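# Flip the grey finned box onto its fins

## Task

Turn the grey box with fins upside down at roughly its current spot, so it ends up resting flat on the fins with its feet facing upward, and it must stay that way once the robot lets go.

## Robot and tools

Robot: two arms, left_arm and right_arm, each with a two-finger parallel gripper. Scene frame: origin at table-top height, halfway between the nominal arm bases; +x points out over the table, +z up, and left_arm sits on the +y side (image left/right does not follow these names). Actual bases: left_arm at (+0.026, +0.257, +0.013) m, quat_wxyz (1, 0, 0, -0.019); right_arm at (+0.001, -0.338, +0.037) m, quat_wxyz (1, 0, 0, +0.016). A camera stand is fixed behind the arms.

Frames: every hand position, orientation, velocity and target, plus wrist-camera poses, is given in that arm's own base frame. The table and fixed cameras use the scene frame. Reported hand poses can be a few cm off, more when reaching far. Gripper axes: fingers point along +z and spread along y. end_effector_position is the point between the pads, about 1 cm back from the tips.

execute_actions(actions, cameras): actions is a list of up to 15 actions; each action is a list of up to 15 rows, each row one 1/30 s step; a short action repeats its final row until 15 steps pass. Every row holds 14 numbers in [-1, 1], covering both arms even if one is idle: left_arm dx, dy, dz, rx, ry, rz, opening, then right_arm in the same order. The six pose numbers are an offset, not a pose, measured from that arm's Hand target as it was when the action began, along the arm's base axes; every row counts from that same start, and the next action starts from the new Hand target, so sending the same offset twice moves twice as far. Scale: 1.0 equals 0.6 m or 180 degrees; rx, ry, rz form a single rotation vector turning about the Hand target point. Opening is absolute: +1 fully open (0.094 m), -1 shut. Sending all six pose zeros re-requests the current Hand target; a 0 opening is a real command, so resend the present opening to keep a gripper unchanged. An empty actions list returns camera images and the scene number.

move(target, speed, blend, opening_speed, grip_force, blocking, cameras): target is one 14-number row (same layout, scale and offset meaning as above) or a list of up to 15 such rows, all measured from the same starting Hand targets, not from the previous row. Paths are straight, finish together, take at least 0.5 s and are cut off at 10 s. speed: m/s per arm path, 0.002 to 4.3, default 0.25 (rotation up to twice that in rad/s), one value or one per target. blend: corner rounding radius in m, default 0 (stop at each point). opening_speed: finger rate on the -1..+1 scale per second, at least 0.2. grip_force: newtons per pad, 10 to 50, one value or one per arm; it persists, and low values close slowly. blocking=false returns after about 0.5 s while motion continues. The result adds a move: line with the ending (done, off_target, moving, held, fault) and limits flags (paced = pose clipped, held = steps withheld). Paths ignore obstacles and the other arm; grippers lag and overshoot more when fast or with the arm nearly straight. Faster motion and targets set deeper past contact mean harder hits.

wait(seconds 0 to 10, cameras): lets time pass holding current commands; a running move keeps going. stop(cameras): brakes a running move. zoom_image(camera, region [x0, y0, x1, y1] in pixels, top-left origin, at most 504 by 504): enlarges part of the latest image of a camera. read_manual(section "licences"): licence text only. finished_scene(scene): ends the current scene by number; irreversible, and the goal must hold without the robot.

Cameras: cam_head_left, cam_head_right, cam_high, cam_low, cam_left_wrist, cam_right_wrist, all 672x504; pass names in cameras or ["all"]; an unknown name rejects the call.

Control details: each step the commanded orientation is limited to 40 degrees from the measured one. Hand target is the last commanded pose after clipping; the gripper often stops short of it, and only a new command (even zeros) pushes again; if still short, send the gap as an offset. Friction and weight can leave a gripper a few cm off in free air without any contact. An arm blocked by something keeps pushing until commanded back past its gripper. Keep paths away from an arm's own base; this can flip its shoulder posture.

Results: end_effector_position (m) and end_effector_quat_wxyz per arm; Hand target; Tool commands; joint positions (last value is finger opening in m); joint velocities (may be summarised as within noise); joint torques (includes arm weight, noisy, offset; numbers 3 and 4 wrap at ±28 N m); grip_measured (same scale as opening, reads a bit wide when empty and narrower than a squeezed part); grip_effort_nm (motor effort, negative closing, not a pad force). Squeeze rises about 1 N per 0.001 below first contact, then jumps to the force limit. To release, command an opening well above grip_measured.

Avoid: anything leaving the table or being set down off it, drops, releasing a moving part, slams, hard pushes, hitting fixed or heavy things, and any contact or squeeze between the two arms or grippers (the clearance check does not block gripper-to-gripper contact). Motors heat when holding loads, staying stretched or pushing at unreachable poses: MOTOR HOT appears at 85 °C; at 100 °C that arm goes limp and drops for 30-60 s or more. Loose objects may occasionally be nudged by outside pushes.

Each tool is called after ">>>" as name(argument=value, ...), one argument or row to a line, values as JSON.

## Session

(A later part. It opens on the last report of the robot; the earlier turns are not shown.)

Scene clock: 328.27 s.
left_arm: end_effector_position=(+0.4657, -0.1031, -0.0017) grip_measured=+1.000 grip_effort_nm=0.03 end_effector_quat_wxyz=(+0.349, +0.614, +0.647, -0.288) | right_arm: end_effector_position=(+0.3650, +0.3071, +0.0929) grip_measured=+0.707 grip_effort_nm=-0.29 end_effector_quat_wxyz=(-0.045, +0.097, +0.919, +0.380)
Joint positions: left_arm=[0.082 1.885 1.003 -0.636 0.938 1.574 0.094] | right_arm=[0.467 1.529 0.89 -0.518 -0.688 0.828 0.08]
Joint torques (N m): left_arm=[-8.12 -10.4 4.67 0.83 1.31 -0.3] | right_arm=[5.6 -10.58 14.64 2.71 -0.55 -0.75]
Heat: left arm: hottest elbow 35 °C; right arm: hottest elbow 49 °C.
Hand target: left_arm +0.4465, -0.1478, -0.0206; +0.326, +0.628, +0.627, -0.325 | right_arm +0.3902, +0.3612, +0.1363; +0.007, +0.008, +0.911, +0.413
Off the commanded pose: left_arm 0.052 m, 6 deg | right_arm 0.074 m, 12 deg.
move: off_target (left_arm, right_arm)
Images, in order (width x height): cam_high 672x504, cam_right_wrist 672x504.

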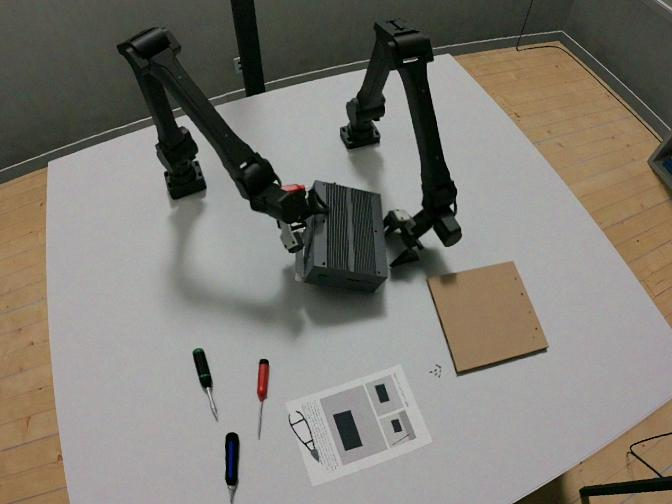

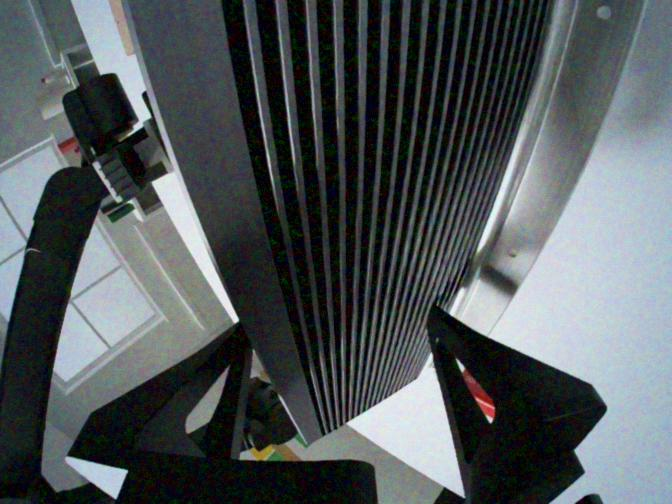

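>>> move(
  target=[
    [0,0,0,0,0,0,1,0.01,-0.03,-0.06,0.03,0,0,0.702],
    [0,0,0,0,0,0,1,0.02,-0.085,-0.13,0.06,0,0,0.702],
  ],
  speed=0.03,
  blend=[0.02,0],
  cameras=["cam_right_wrist","cam_high","cam_left_wrist"],
)

Scene clock: 368.43 s.
left_arm: end_effector_position=(+0.4719, -0.1003, +0.0000) grip_measured=+1.000 grip_effort_nm=0.02 end_effector_quat_wxyz=(+0.353, +0.619, +0.644, -0.279) | right_arm: end_effector_position=(+0.3825, +0.2790, +0.0451) grip_measured=+0.708 grip_effort_nm=-0.33 end_effector_quat_wxyz=(-0.020, +0.043, +0.872, +0.487)
Joint positions: left_arm=[0.085 1.885 1.014 -0.63 0.931 1.582 0.094] | right_arm=[0.332 1.676 0.78 -0.178 -0.931 0.683 0.08]
Joint torques (N m): left_arm=[-8.35 -10.4 4.05 0.43 1.54 -0.34] | right_arm=[3.6 -9.47 9.74 3.43 0.06 0.11]
Heat: left arm: hottest elbow 36 °C; right arm: hottest elbow 52 °C.
Hand target: left_arm +0.4464, -0.1478, -0.0206; +0.326, +0.628, +0.628, -0.325 | right_arm +0.4021, +0.3103, +0.0583; +0.007, +0.009, +0.868, +0.497
Off the commanded pose: left_arm 0.058 m, 7 deg | right_arm 0.039 m, 5 deg.
move: off_target (left_arm, right_arm)
Images, in order (width x height): cam_high 672x504, cam_left_wrist 672x504, cam_right_wrist 672x504.

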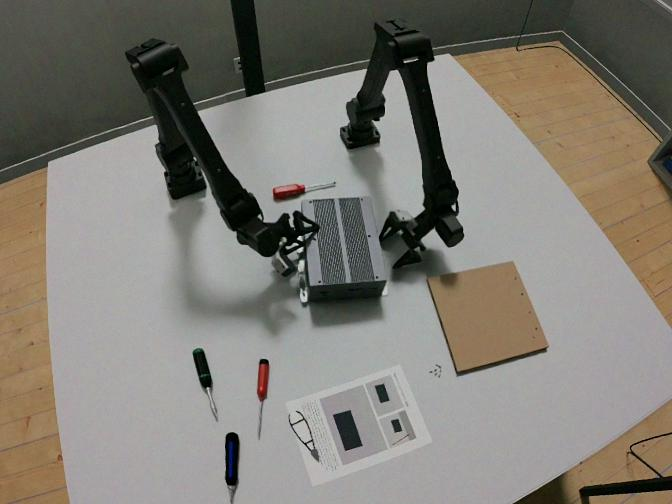

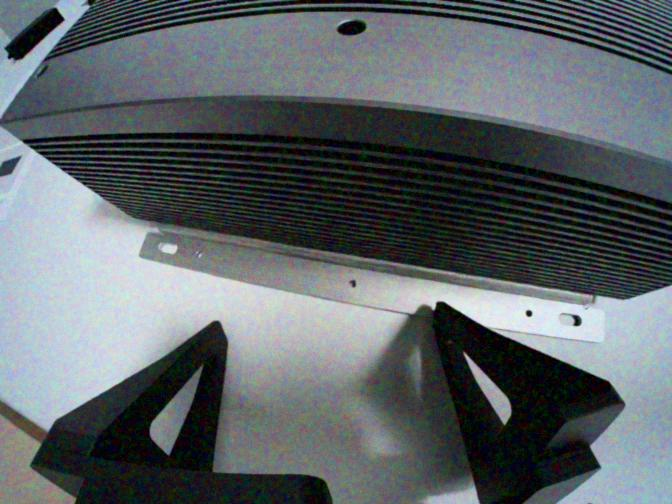

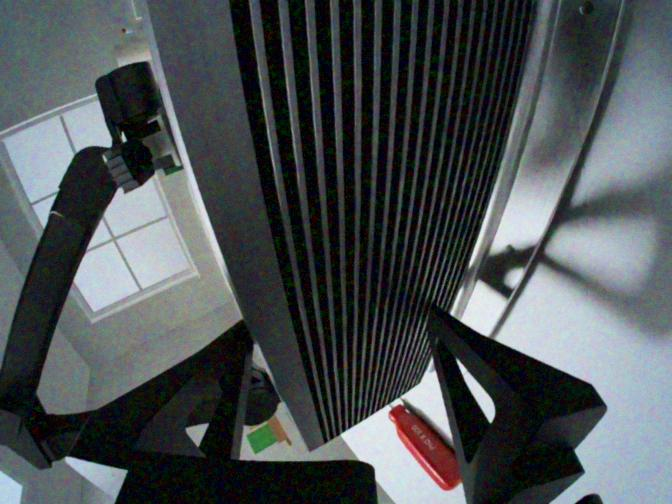

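>>> move(
  target=[
    [0,0,0,0,0,0,1,0.0,-0.18,0,0,0,0,0.702],
    [0,0,0,0,0,0,1,0.045,-0.22,-0.073,0,0,0,0.702],
  ],
  speed=0.08,
  cameras=["all"],
)

Scene clock: 391.53 s.
left_arm: end_effector_position=(+0.4595, -0.1351, -0.0007) grip_measured=+1.000 grip_effort_nm=0.02 end_effector_quat_wxyz=(+0.345, +0.632, +0.624, -0.303) | right_arm: end_effector_position=(+0.4022, +0.1957, +0.0322) grip_measured=+0.704 grip_effort_nm=-0.09 end_effector_quat_wxyz=(-0.002, -0.017, +0.856, +0.516)
Joint positions: left_arm=[0.016 1.888 1.005 -0.628 0.953 1.57 0.094] | right_arm=[0.104 1.769 0.858 -0.511 -1.079 0.153 0.08]
Joint torques (N m): left_arm=[-3.19 -10.46 4.81 0.91 0.76 -0.37] | right_arm=[-3.37 -7.36 8.27 1.16 1.31 0.12]
Heat: left arm: hottest elbow 35 °C; right arm: hottest elbow 52 °C.
Hand target: left_arm +0.4463, -0.1479, -0.0207; +0.326, +0.628, +0.628, -0.325 | right_arm +0.4291, +0.1782, +0.0144; +0.006, +0.009, +0.868, +0.497
Off the commanded pose: left_arm 0.027 m, 3 deg | right_arm 0.037 m, 4 deg.
move: off_target (left_arm, right_arm)

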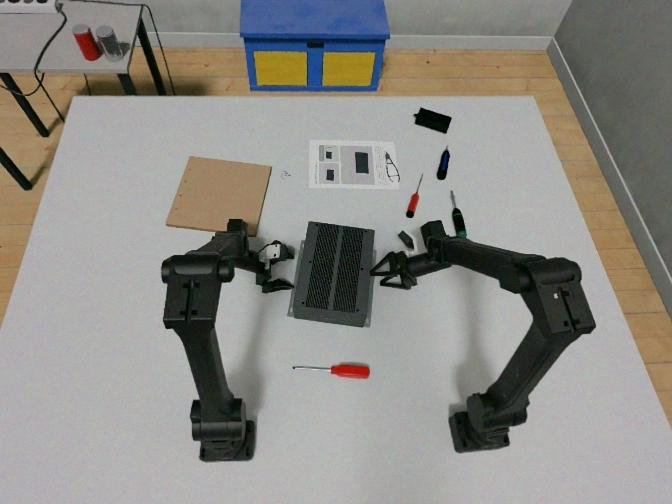

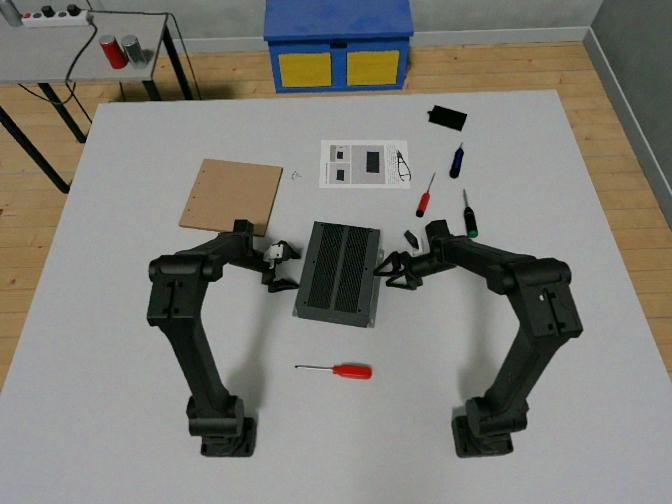

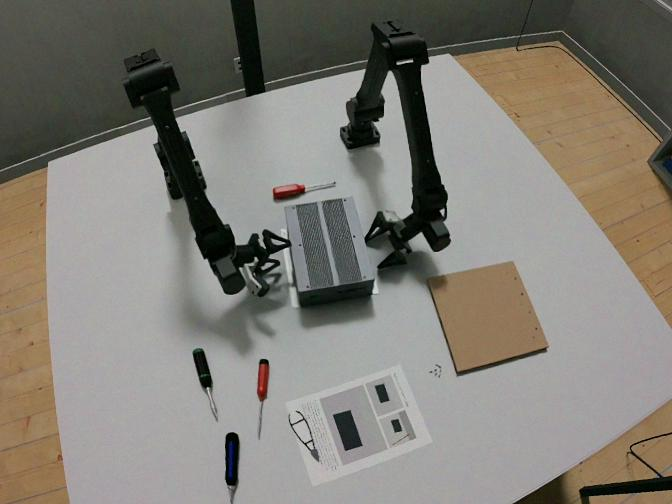

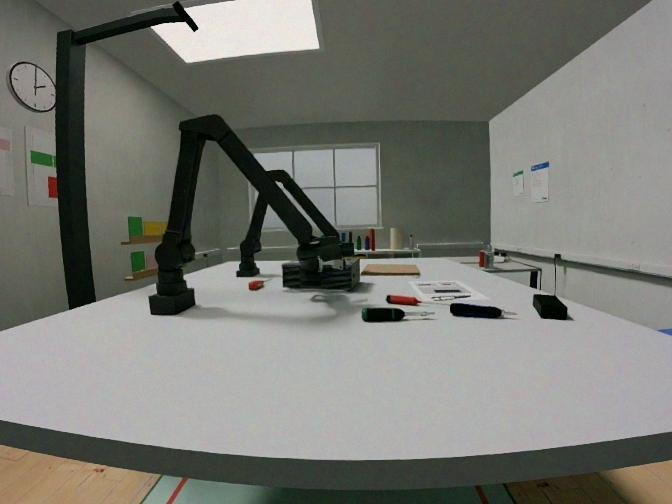

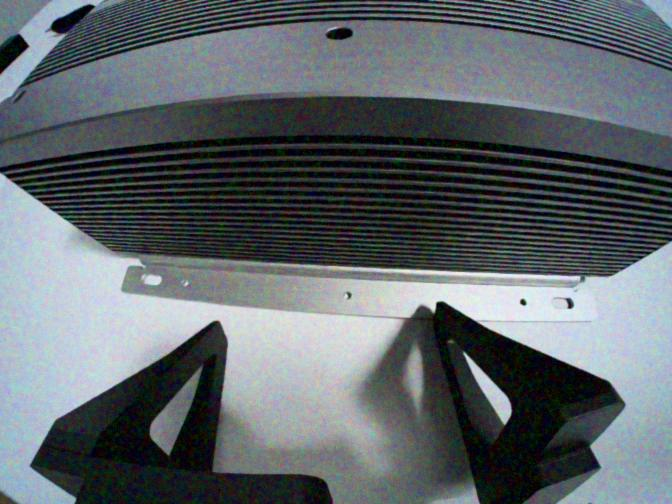

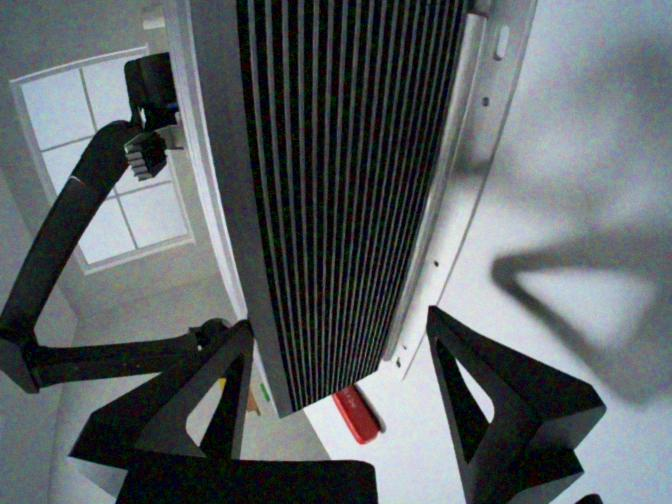

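>>> execute_actions(
  actions=[],
)

Scene clock: 435.40 s.
left_arm: end_effector_position=(+0.4595, -0.1351, -0.0007) grip_measured=+1.000 grip_effort_nm=0.02 end_effector_quat_wxyz=(+0.345, +0.632, +0.624, -0.303) | right_arm: end_effector_position=(+0.4022, +0.1957, +0.0322) grip_measured=+0.704 grip_effort_nm=-0.09 end_effector_quat_wxyz=(-0.002, -0.017, +0.856, +0.516)
Joint positions: left_arm=[0.016 1.888 1.005 -0.628 0.953 1.57 0.094] | right_arm=[0.104 1.769 0.858 -0.511 -1.079 0.152 0.08]
Joint velocities: within noise
Joint torques (N m): left_arm=[-3.14 -10.23 4.79 0.9 0.78 -0.36] | right_arm=[-3.49 -7.24 8.17 1.13 1.29 0.11]
Heat: left arm: hottest elbow 36 °C; right arm: hottest elbow 48 °C.
Hand target: left_arm +0.4463, -0.1479, -0.0207; +0.326, +0.628, +0.628, -0.325 | right_arm +0.4291, +0.1782, +0.0144; +0.007, +0.009, +0.868, +0.497
Tool commands: left_gripper/opening=+1.0 right_gripper/opening=+0.702
Off the commanded pose: left_arm 0.027 m, 3 deg | right_arm 0.037 m, 4 deg.

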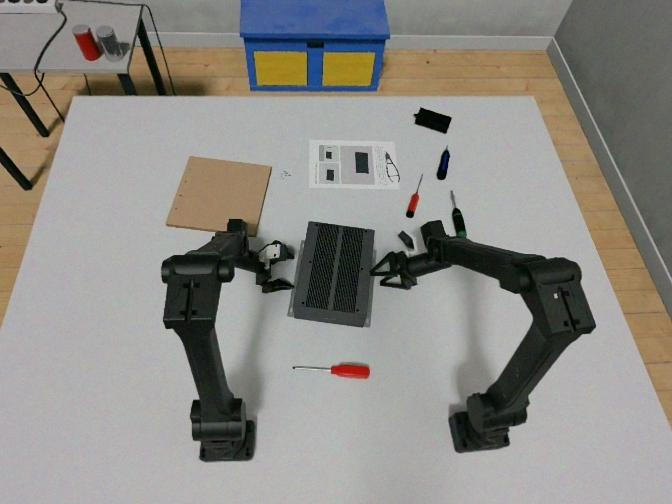

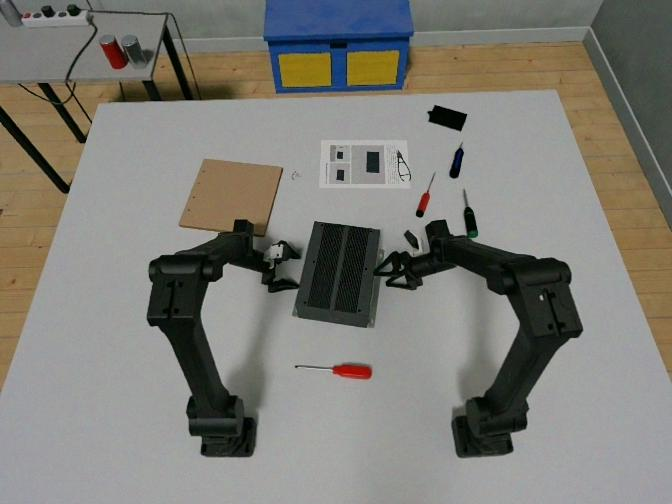

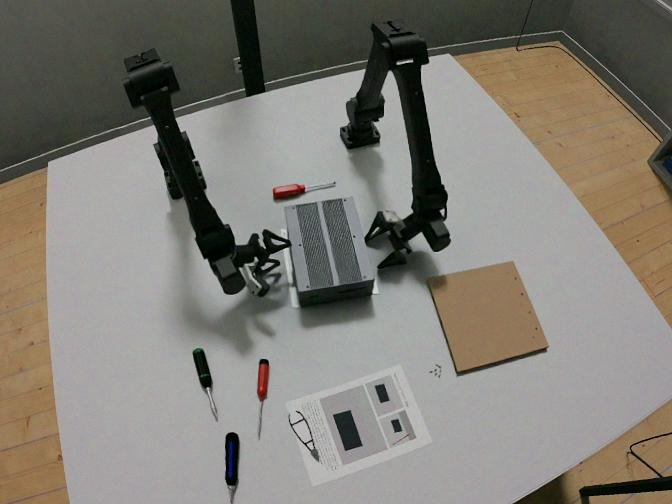

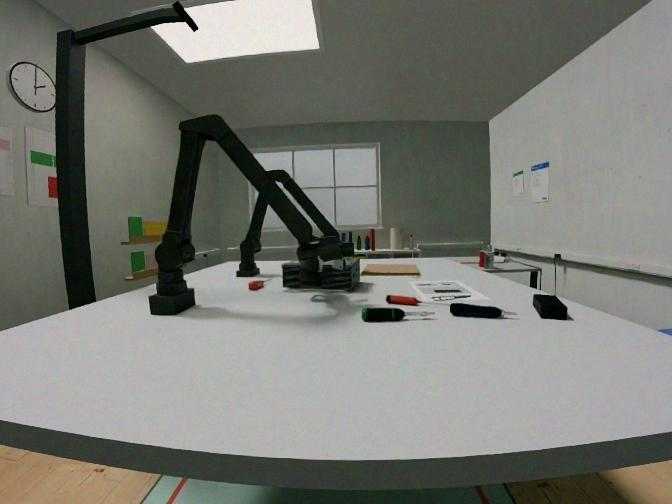

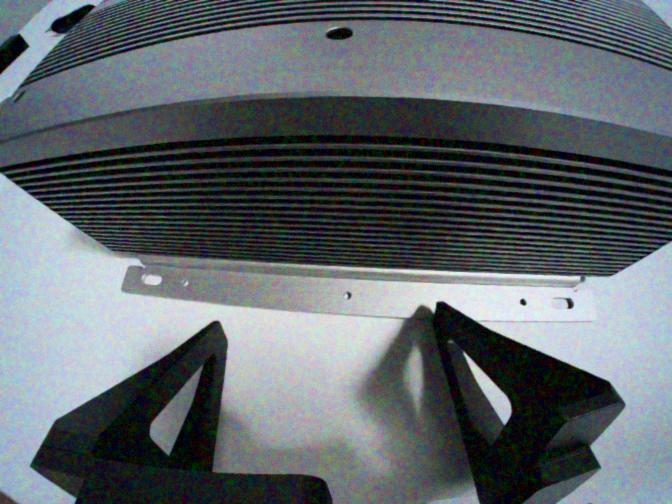

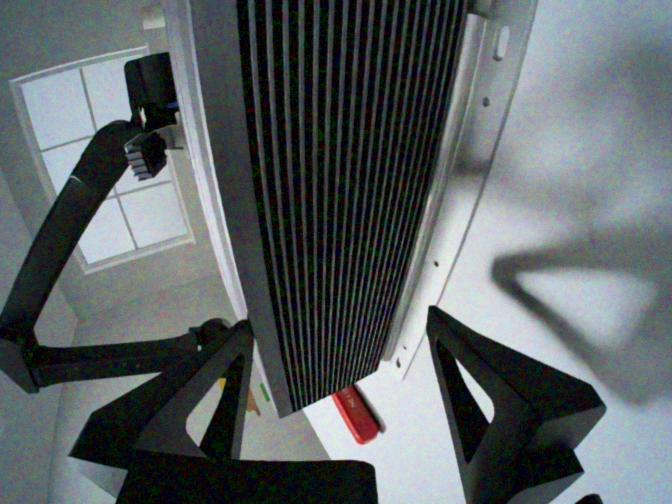

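>>> move(
  target=[
    [0,0,0,0,0,0,1,0,-0.05,0,0,0,0,0.702],
    [0,0,0,0,0,0,1,-0.01,-0.05,-0.045,0,0,0,0.702],
    [0,0,0,0,0,0,1,-0.01,0.0,-0.045,0,0,0,0.702],
  ],
  speed=0.06,
  cameras=["cam_low","cam_right_wrist"],
)

Scene clock: 457.03 s.
left_arm: end_effector_position=(+0.4557, -0.1413, -0.0024) grip_measured=+1.000 grip_effort_nm=0.02 end_effector_quat_wxyz=(+0.342, +0.632, +0.622, -0.311) | right_arm: end_effector_position=(+0.4332, +0.1721, +0.0046) grip_measured=+0.703 grip_effort_nm=-0.03 end_effector_quat_wxyz=(+0.024, +0.005, +0.863, +0.504)
Joint positions: left_arm=[0.004 1.893 1.002 -0.628 0.959 1.562 0.094] | right_arm=[0.05 1.853 0.895 -0.432 -1.049 0.166 0.08]
Joint torques (N m): left_arm=[-2.14 -10.7 5 0.94 0.56 -0.3] | right_arm=[0.73 -10.11 3.69 1.18 0.1 -0.03]
Heat: left arm: hottest elbow 35 °C; right arm: hottest elbow 47 °C.
Hand target: left_arm +0.4463, -0.1479, -0.0207; +0.326, +0.628, +0.628, -0.325 | right_arm +0.4230, +0.1783, -0.0127; +0.006, +0.009, +0.868, +0.497
Off the commanded pose: left_arm 0.022 m, 3 deg | right_arm 0.021 m, 2 deg.
move: off_target (left_arm, right_arm)
Images, in order (width x height): cam_low 672x504, cam_right_wrist 672x504.

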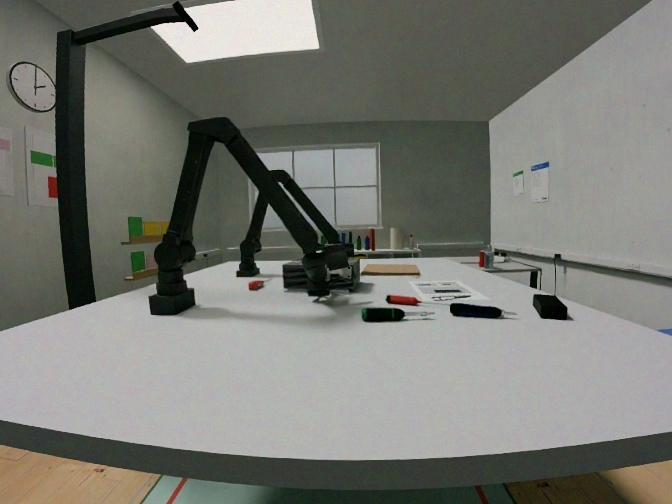

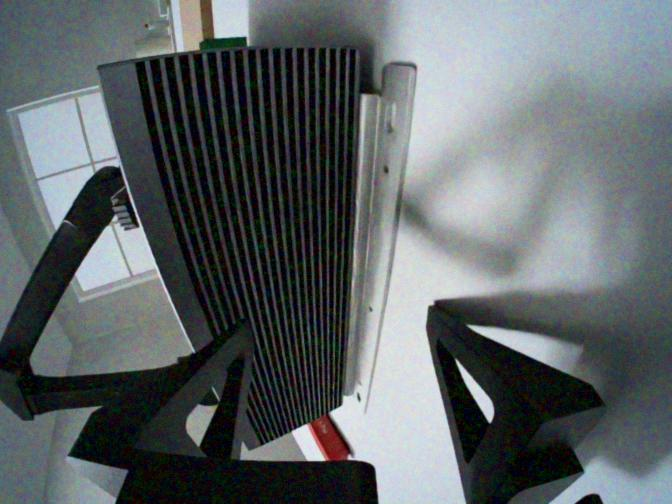

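>>> move(
  target=[
    [0,0,0,0,0,0,1,0.0,0.1,0.005,0,0,-0.039,0.702],
    [0,0,0,0,0,0,1,0.0,0.2,0.005,0,0,-0.039,0.702],
  ],
  speed=0.06,
  blend=[0.02,0],
  cameras=["cam_high","cam_low","cam_right_wrist"],
)

Scene clock: 471.63 s.
left_arm: end_effector_position=(+0.4569, -0.1227, -0.0034) grip_measured=+1.000 grip_effort_nm=0.02 end_effector_quat_wxyz=(+0.344, +0.618, +0.637, -0.308) | right_arm: end_effector_position=(+0.4633, +0.2077, +0.0045) grip_measured=+0.701 grip_effort_nm=0.05 end_effector_quat_wxyz=(+0.093, +0.145, +0.859, +0.482)
Joint positions: left_arm=[0.044 1.891 0.997 -0.639 0.958 1.565 0.094] | right_arm=[0.166 1.811 0.767 0.163 -0.835 0.816 0.08]
Joint torques (N m): left_arm=[-5.36 -10.7 5.22 1.26 0.58 -0.28] | right_arm=[13.27 -8.59 4.89 1.95 -1.97 -0.38]
Heat: left arm: hottest elbow 35 °C; right arm: hottest elbow 43 °C.
Hand target: left_arm +0.4463, -0.1479, -0.0207; +0.326, +0.628, +0.628, -0.325 | right_arm +0.4231, +0.2983, -0.0095; +0.037, +0.062, +0.866, +0.496
Off the commanded pose: left_arm 0.032 m, 3 deg | right_arm 0.100 m, 12 deg.
move: off_target (left_arm, right_arm)
Images, in order (width x height): cam_high 672x504, cam_low 672x504, cam_right_wrist 672x504.

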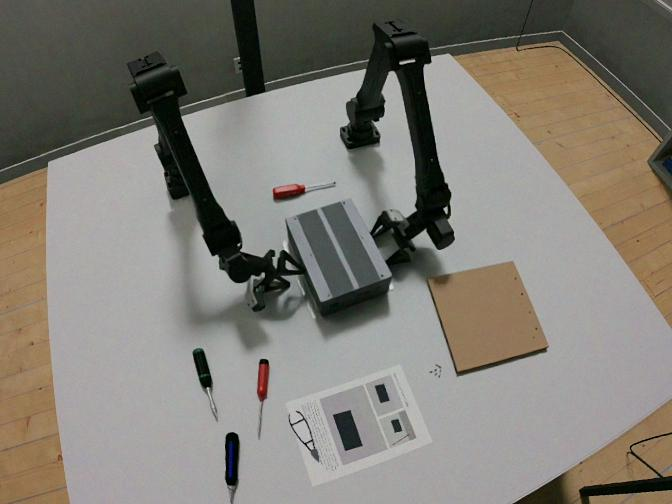

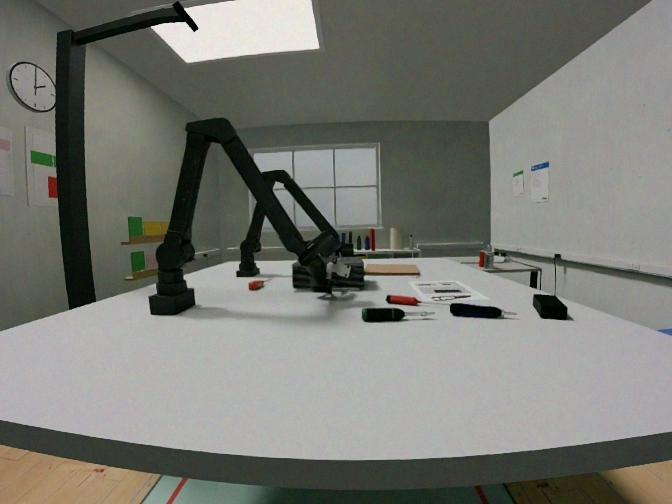

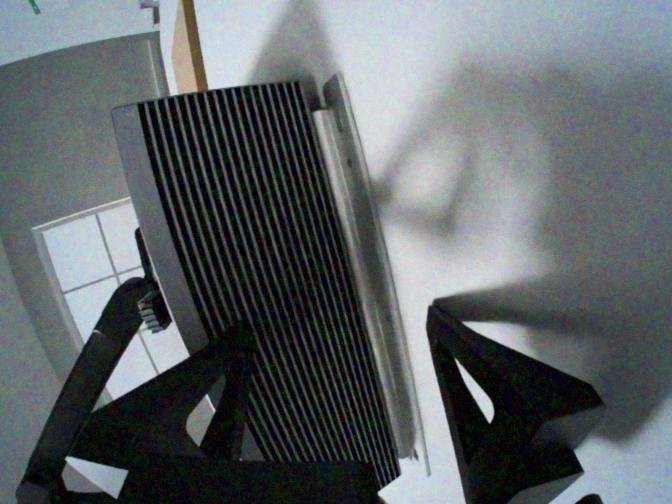

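>>> move(
  target=[
    [0,0,0,0,0,0,1,-0.02,-0.1,0.0,0,0,0,0.702],
    [0,0,0,0,0,0,1,-0.08,-0.22,0.005,0,0,0.05,0.702],
  ],
  speed=0.06,
  blend=[0.02,0],
  cameras=["cam_high","cam_head_left","cam_right_wrist","cam_left_wrist"],
)

Scene clock: 483.53 s.
left_arm: end_effector_position=(+0.4569, -0.1227, -0.0034) grip_measured=+1.000 grip_effort_nm=0.02 end_effector_quat_wxyz=(+0.344, +0.618, +0.637, -0.308) | right_arm: end_effector_position=(+0.3718, +0.1741, +0.0044) grip_measured=+0.701 grip_effort_nm=0.06 end_effector_quat_wxyz=(+0.004, -0.017, +0.863, +0.505)
Joint positions: left_arm=[0.044 1.891 0.997 -0.639 0.958 1.565 0.094] | right_arm=[0.061 1.777 0.764 -0.472 -1.058 0.071 0.08]
Joint torques (N m): left_arm=[-5.19 -10.75 5.26 1.24 0.58 -0.29] | right_arm=[-2.08 -8.29 5.04 0.2 0.11 -0.17]
Heat: left arm: hottest elbow 35 °C; right arm: hottest elbow 42 °C.
Hand target: left_arm +0.4463, -0.1479, -0.0207; +0.326, +0.628, +0.628, -0.325 | right_arm +0.3751, +0.1662, -0.0065; -0.002, -0.006, +0.868, +0.497
Off the commanded pose: left_arm 0.032 m, 3 deg | right_arm 0.014 m, 2 deg.
move: off_target (left_arm, right_arm)
Images, in order (width x height): cam_head_left 672x504, cam_high 672x504, cam_left_wrist 672x504, cam_right_wrist 672x504.

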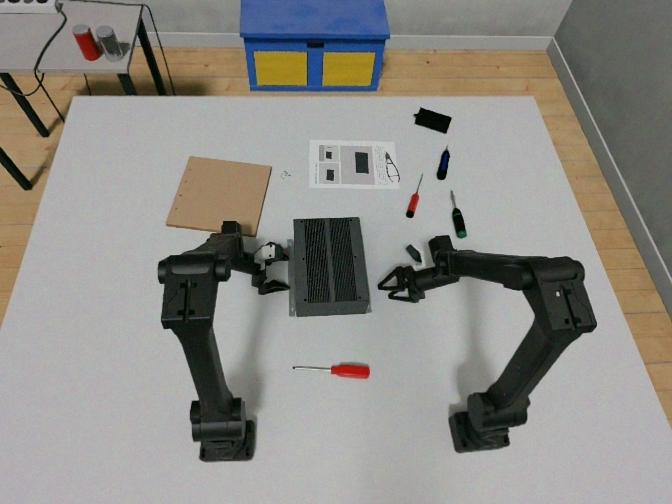

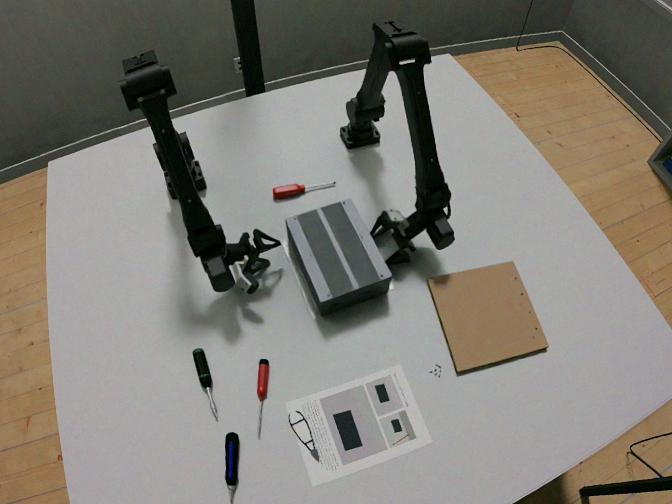

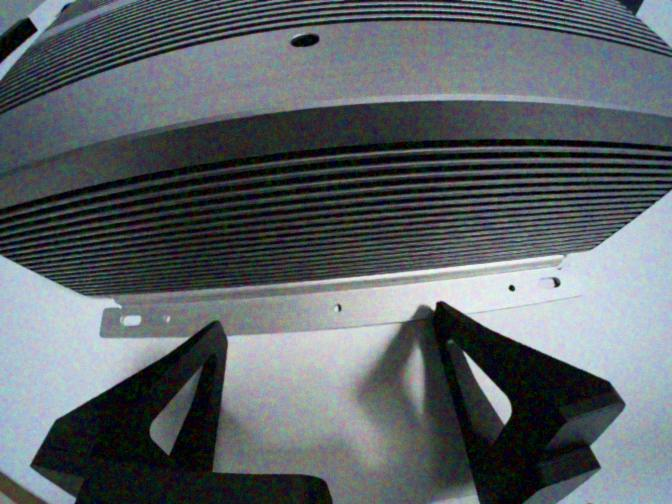

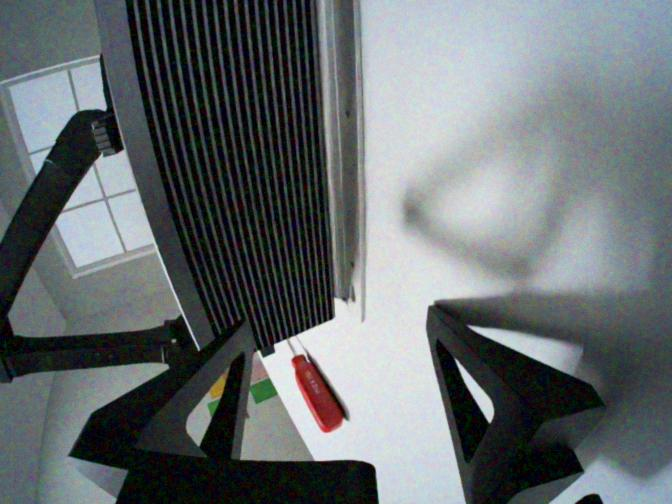

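>>> move(
  target=[
    [0,0,0,0,0,0,1,0.055,0.03,-0.005,0,0,0,0.702],
    [0,0,0,0,0,0,1,0.055,0.13,-0.005,0,0,0,0.702],
  ],
  speed=0.06,
  cameras=["cam_head_left","cam_right_wrist"],
)

Scene clock: 493.87 s.
left_arm: end_effector_position=(+0.4569, -0.1227, -0.0034) grip_measured=+1.000 grip_effort_nm=0.02 end_effector_quat_wxyz=(+0.344, +0.618, +0.637, -0.308) | right_arm: end_effector_position=(+0.4197, +0.2071, +0.0045) grip_measured=+0.701 grip_effort_nm=0.06 end_effector_quat_wxyz=(+0.016, +0.024, +0.863, +0.505)
Joint positions: left_arm=[0.044 1.891 0.997 -0.639 0.958 1.565 0.094] | right_arm=[0.136 1.824 0.828 -0.241 -1.026 0.381 0.08]
Joint torques (N m): left_arm=[-5.36 -10.58 5.23 1.26 0.58 -0.29] | right_arm=[6.12 -9.35 5.11 2.25 0.34 0.08]
Heat: left arm: hottest elbow 35 °C; right arm: hottest elbow 41 °C.
Hand target: left_arm +0.4463, -0.1479, -0.0207; +0.326, +0.628, +0.628, -0.325 | right_arm +0.4081, +0.2441, -0.0096; -0.002, -0.006, +0.868, +0.497
Off the commanded pose: left_arm 0.032 m, 3 deg | right_arm 0.041 m, 4 deg.
move: off_target (left_arm, right_arm)
Images, in order (width x height): cam_head_left 672x504, cam_right_wrist 672x504.

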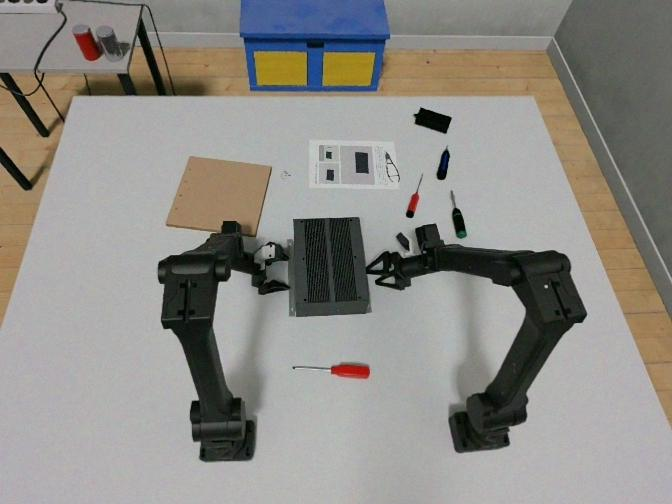

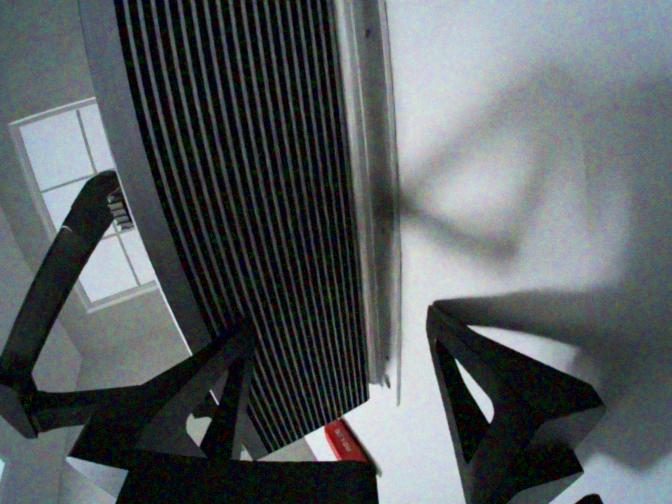

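>>> move(
  target=[
    [0,0,0,0,0,0,1,0.0,0.09,0,0,0,0,0.702],
    [0,0,0,0,0,0,1,0.0,0.09,0.08,0,0,0,0.702],
  ],
  speed=0.06,
  cameras=["cam_head_left","cam_high","cam_low","cam_right_wrist"],
)

Scene clock: 500.70 s.
left_arm: end_effector_position=(+0.4604, -0.1099, -0.0033) grip_measured=+1.000 grip_effort_nm=0.02 end_effector_quat_wxyz=(+0.345, +0.611, +0.646, -0.299) | right_arm: end_effector_position=(+0.4255, +0.2191, +0.0090) grip_measured=+0.700 grip_effort_nm=0.10 end_effector_quat_wxyz=(+0.016, +0.085, +0.877, +0.472)
Joint positions: left_arm=[0.07 1.888 0.997 -0.639 0.948 1.564 0.094] | right_arm=[0.185 1.777 0.809 -0.168 -0.913 0.595 0.08]
Joint torques (N m): left_arm=[-7.24 -10.46 5.16 1.1 0.99 -0.23] | right_arm=[11.63 -14.33 7.64 1.13 -2.63 -0.2]
Heat: left arm: hottest elbow 35 °C; right arm: hottest elbow 41 °C.
Hand target: left_arm +0.4463, -0.1478, -0.0207; +0.326, +0.628, +0.628, -0.325 | right_arm +0.4080, +0.2983, +0.0384; -0.002, -0.006, +0.868, +0.497
Off the commanded pose: left_arm 0.044 m, 5 deg | right_arm 0.086 m, 11 deg.
move: off_target (left_arm, right_arm)
Images, in order (width x height): cam_head_left 672x504, cam_high 672x504, cam_low 672x504, cam_right_wrist 672x504.

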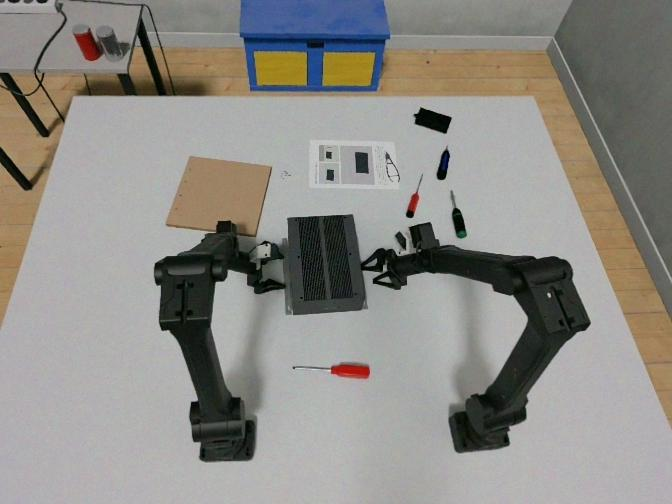

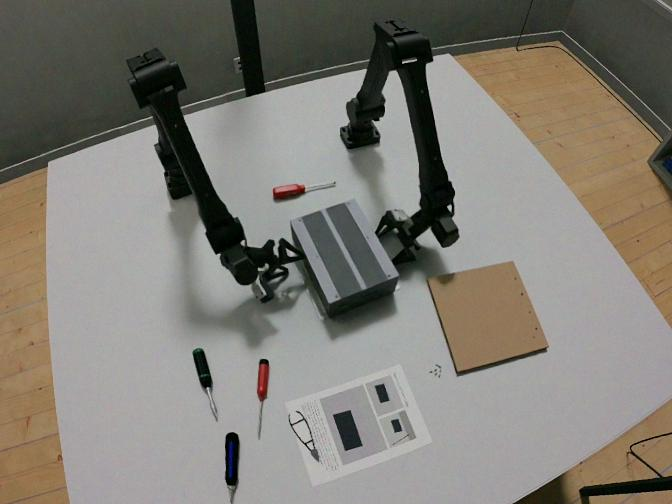

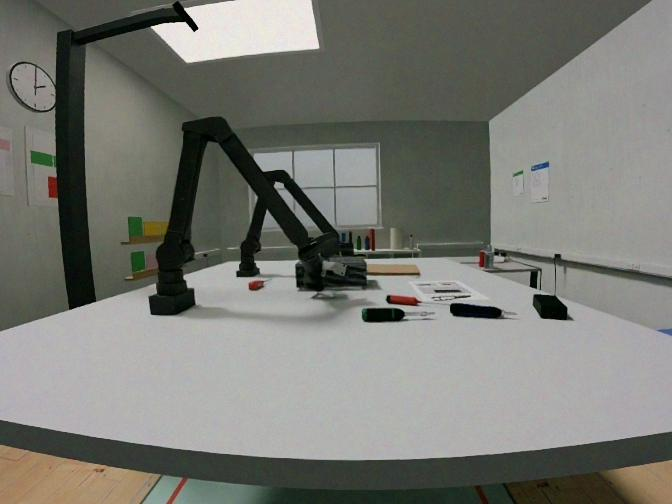

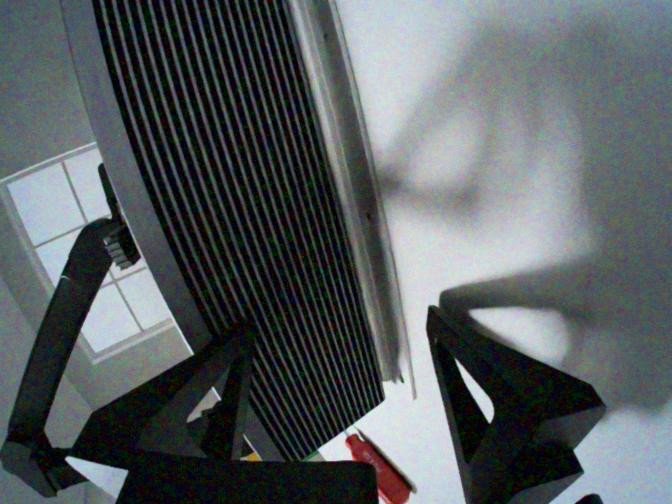

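>>> move(
  target=[
    [0,0,0,0,0,0,1,0.0,0.02,0.04,0,0,0,0.702],
    [0,0,0,0,0,0,1,0.0,0.03,0.06,0,0,0,0.702],
  ],
  speed=0.05,
  cameras=["cam_high","cam_low","cam_right_wrist"],
)

Scene clock: 509.13 s.
left_arm: end_effector_position=(+0.4605, -0.1077, -0.0034) grip_measured=+1.000 grip_effort_nm=0.02 end_effector_quat_wxyz=(+0.344, +0.610, +0.648, -0.298) | right_arm: end_effector_position=(+0.4172, +0.2289, +0.0309) grip_measured=+0.700 grip_effort_nm=0.11 end_effector_quat_wxyz=(+0.002, +0.099, +0.881, +0.463)
Joint positions: left_arm=[0.074 1.887 0.997 -0.642 0.945 1.564 0.094] | right_arm=[0.215 1.708 0.809 -0.236 -0.889 0.649 0.08]
Joint torques (N m): left_arm=[-7.71 -10.29 5.11 1.16 1.11 -0.22] | right_arm=[12.28 -14.92 9.91 1.74 -3.03 -0.16]
Heat: left arm: hottest elbow 35 °C; right arm: hottest elbow 41 °C.
Hand target: left_arm +0.4463, -0.1479, -0.0207; +0.326, +0.628, +0.627, -0.325 | right_arm +0.4081, +0.3162, +0.0744; -0.002, -0.006, +0.868, +0.497
Off the commanded pose: left_arm 0.046 m, 5 deg | right_arm 0.098 m, 13 deg.
move: off_target (left_arm, right_arm)
Images, in order (width x height): cam_high 672x504, cam_low 672x504, cam_right_wrist 672x504.

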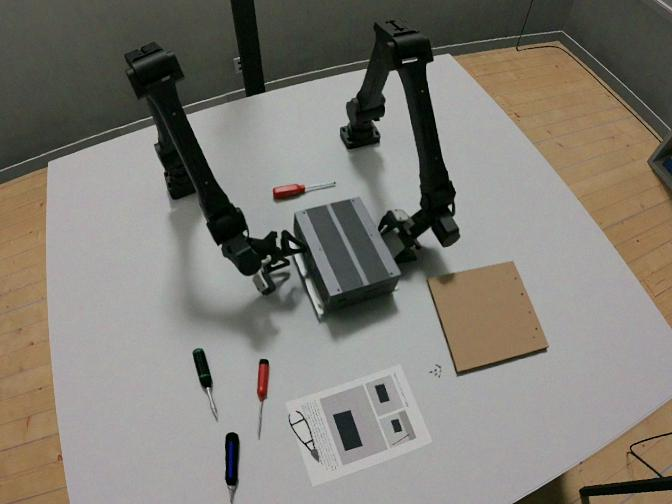

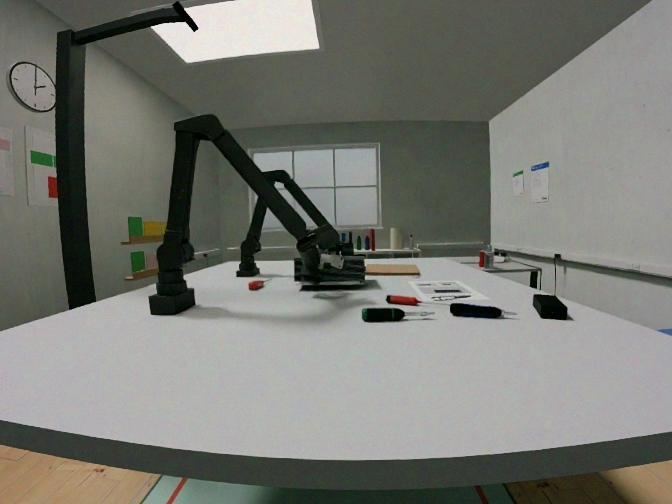

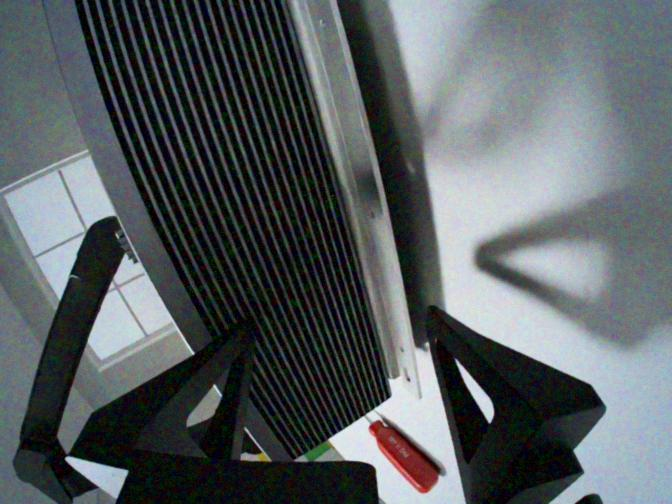

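>>> move(
  target=[0,0,0,0,0,0,1,0.0,0.0,-0.004,0,0,0,1.0],
  speed=0.02,
  opening_speed=0.2,
  cameras=["cam_high","cam_low","cam_right_wrist"],
)

Scene clock: 531.57 s.
left_arm: end_effector_position=(+0.4605, -0.1075, -0.0033) grip_measured=+1.000 grip_effort_nm=0.03 end_effector_quat_wxyz=(+0.344, +0.610, +0.649, -0.298) | right_arm: end_effector_position=(+0.4164, +0.2310, +0.0358) grip_measured=+0.995 grip_effort_nm=0.22 end_effector_quat_wxyz=(+0.002, +0.095, +0.878, +0.468)
Joint positions: left_arm=[0.074 1.887 0.997 -0.642 0.945 1.564 0.094] | right_arm=[0.217 1.7 0.809 -0.236 -0.9 0.649 0.094]
Joint torques (N m): left_arm=[-7.71 -10.4 5.07 1.14 1.11 -0.21] | right_arm=[12.16 -13.39 9.72 1.98 -2.48 -0.19]
Heat: left arm: hottest elbow 35 °C; right arm: hottest elbow 44 °C.
Hand target: left_arm +0.4463, -0.1479, -0.0206; +0.326, +0.628, +0.627, -0.325 | right_arm +0.4081, +0.3161, +0.0721; -0.002, -0.006, +0.868, +0.497
Off the commanded pose: left_arm 0.046 m, 5 deg | right_arm 0.093 m, 12 deg.
move: off_target (left_arm, right_arm)
Images, in order (width x height): cam_high 672x504, cam_low 672x504, cam_right_wrist 672x504.

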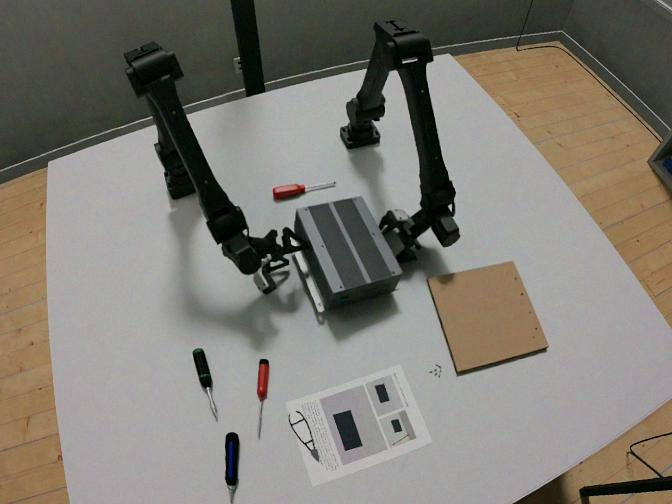

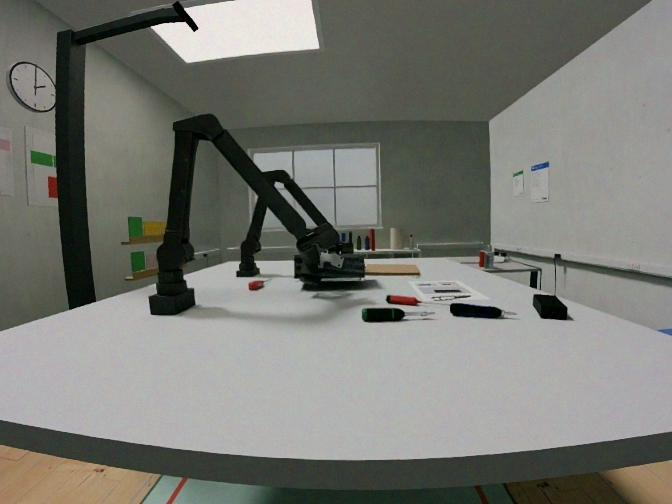

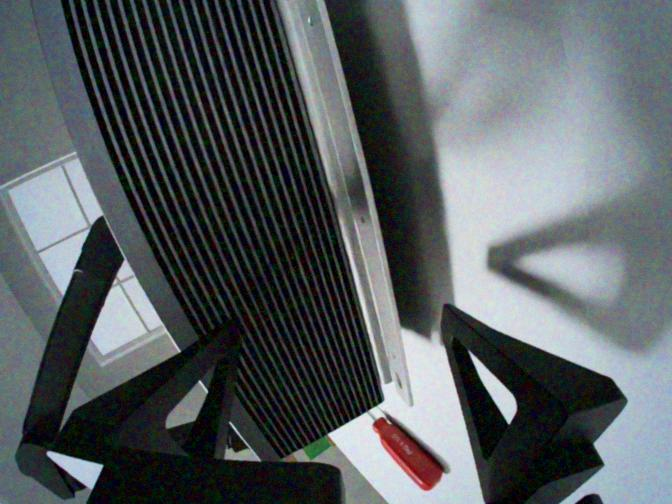

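>>> move(
  target=[
    [0,0,0,0,0,0,1,0.0,0.0,0.03,0,0,0,1.0],
    [0,0,0,0,0,0,1,0.0,0.035,0.05,0,0,0,1.0],
  ],
  speed=0.04,
  cameras=["cam_high","cam_low","cam_right_wrist"],
)

Scene clock: 538.97 s.
left_arm: end_effector_position=(+0.4606, -0.1061, -0.0034) grip_measured=+1.000 grip_effort_nm=0.02 end_effector_quat_wxyz=(+0.344, +0.610, +0.650, -0.297) | right_arm: end_effector_position=(+0.4193, +0.2857, +0.0986) grip_measured=+0.998 grip_effort_nm=0.10 end_effector_quat_wxyz=(+0.013, +0.041, +0.870, +0.492)
Joint positions: left_arm=[0.077 1.886 0.997 -0.643 0.943 1.565 0.094] | right_arm=[0.325 1.615 0.884 -0.267 -0.911 0.704 0.094]
Joint torques (N m): left_arm=[-7.82 -10.34 5.09 1.17 1.17 -0.21] | right_arm=[7.24 -9.23 9.5 2.09 -0.53 -0.01]
Heat: left arm: hottest elbow 35 °C; right arm: hottest elbow 44 °C.
Hand target: left_arm +0.4463, -0.1478, -0.0207; +0.326, +0.628, +0.628, -0.325 | right_arm +0.4082, +0.3372, +0.1021; -0.002, -0.006, +0.868, +0.497
Off the commanded pose: left_arm 0.047 m, 5 deg | right_arm 0.053 m, 6 deg.
move: off_target (left_arm, right_arm)
Images, in order (width x height): cam_high 672x504, cam_low 672x504, cam_right_wrist 672x504.

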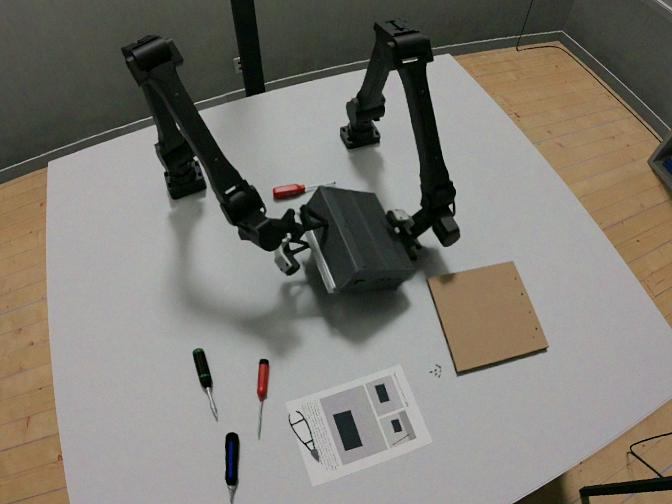

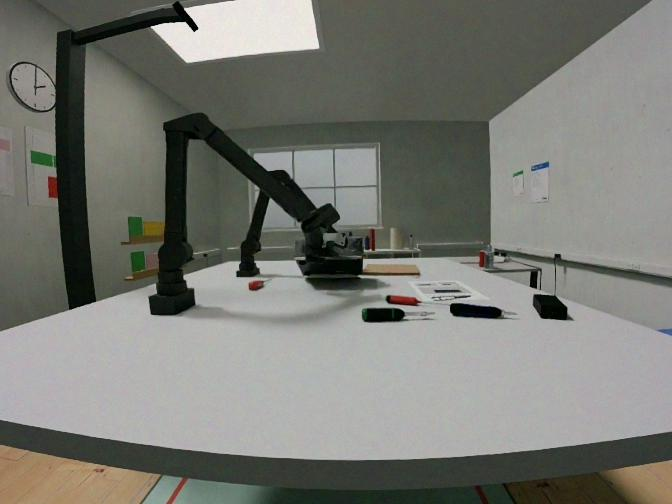

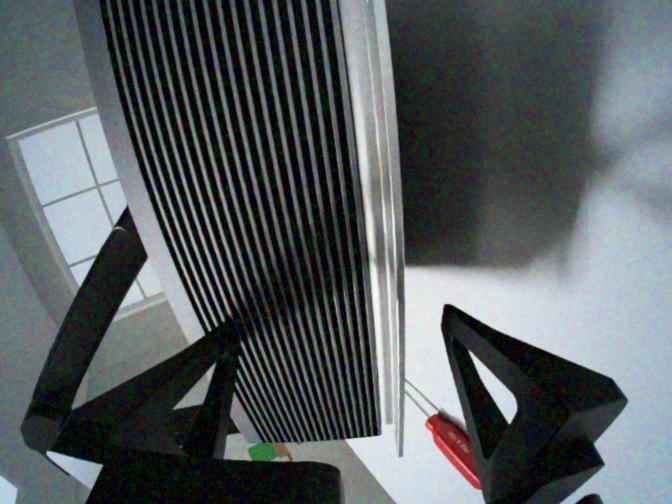

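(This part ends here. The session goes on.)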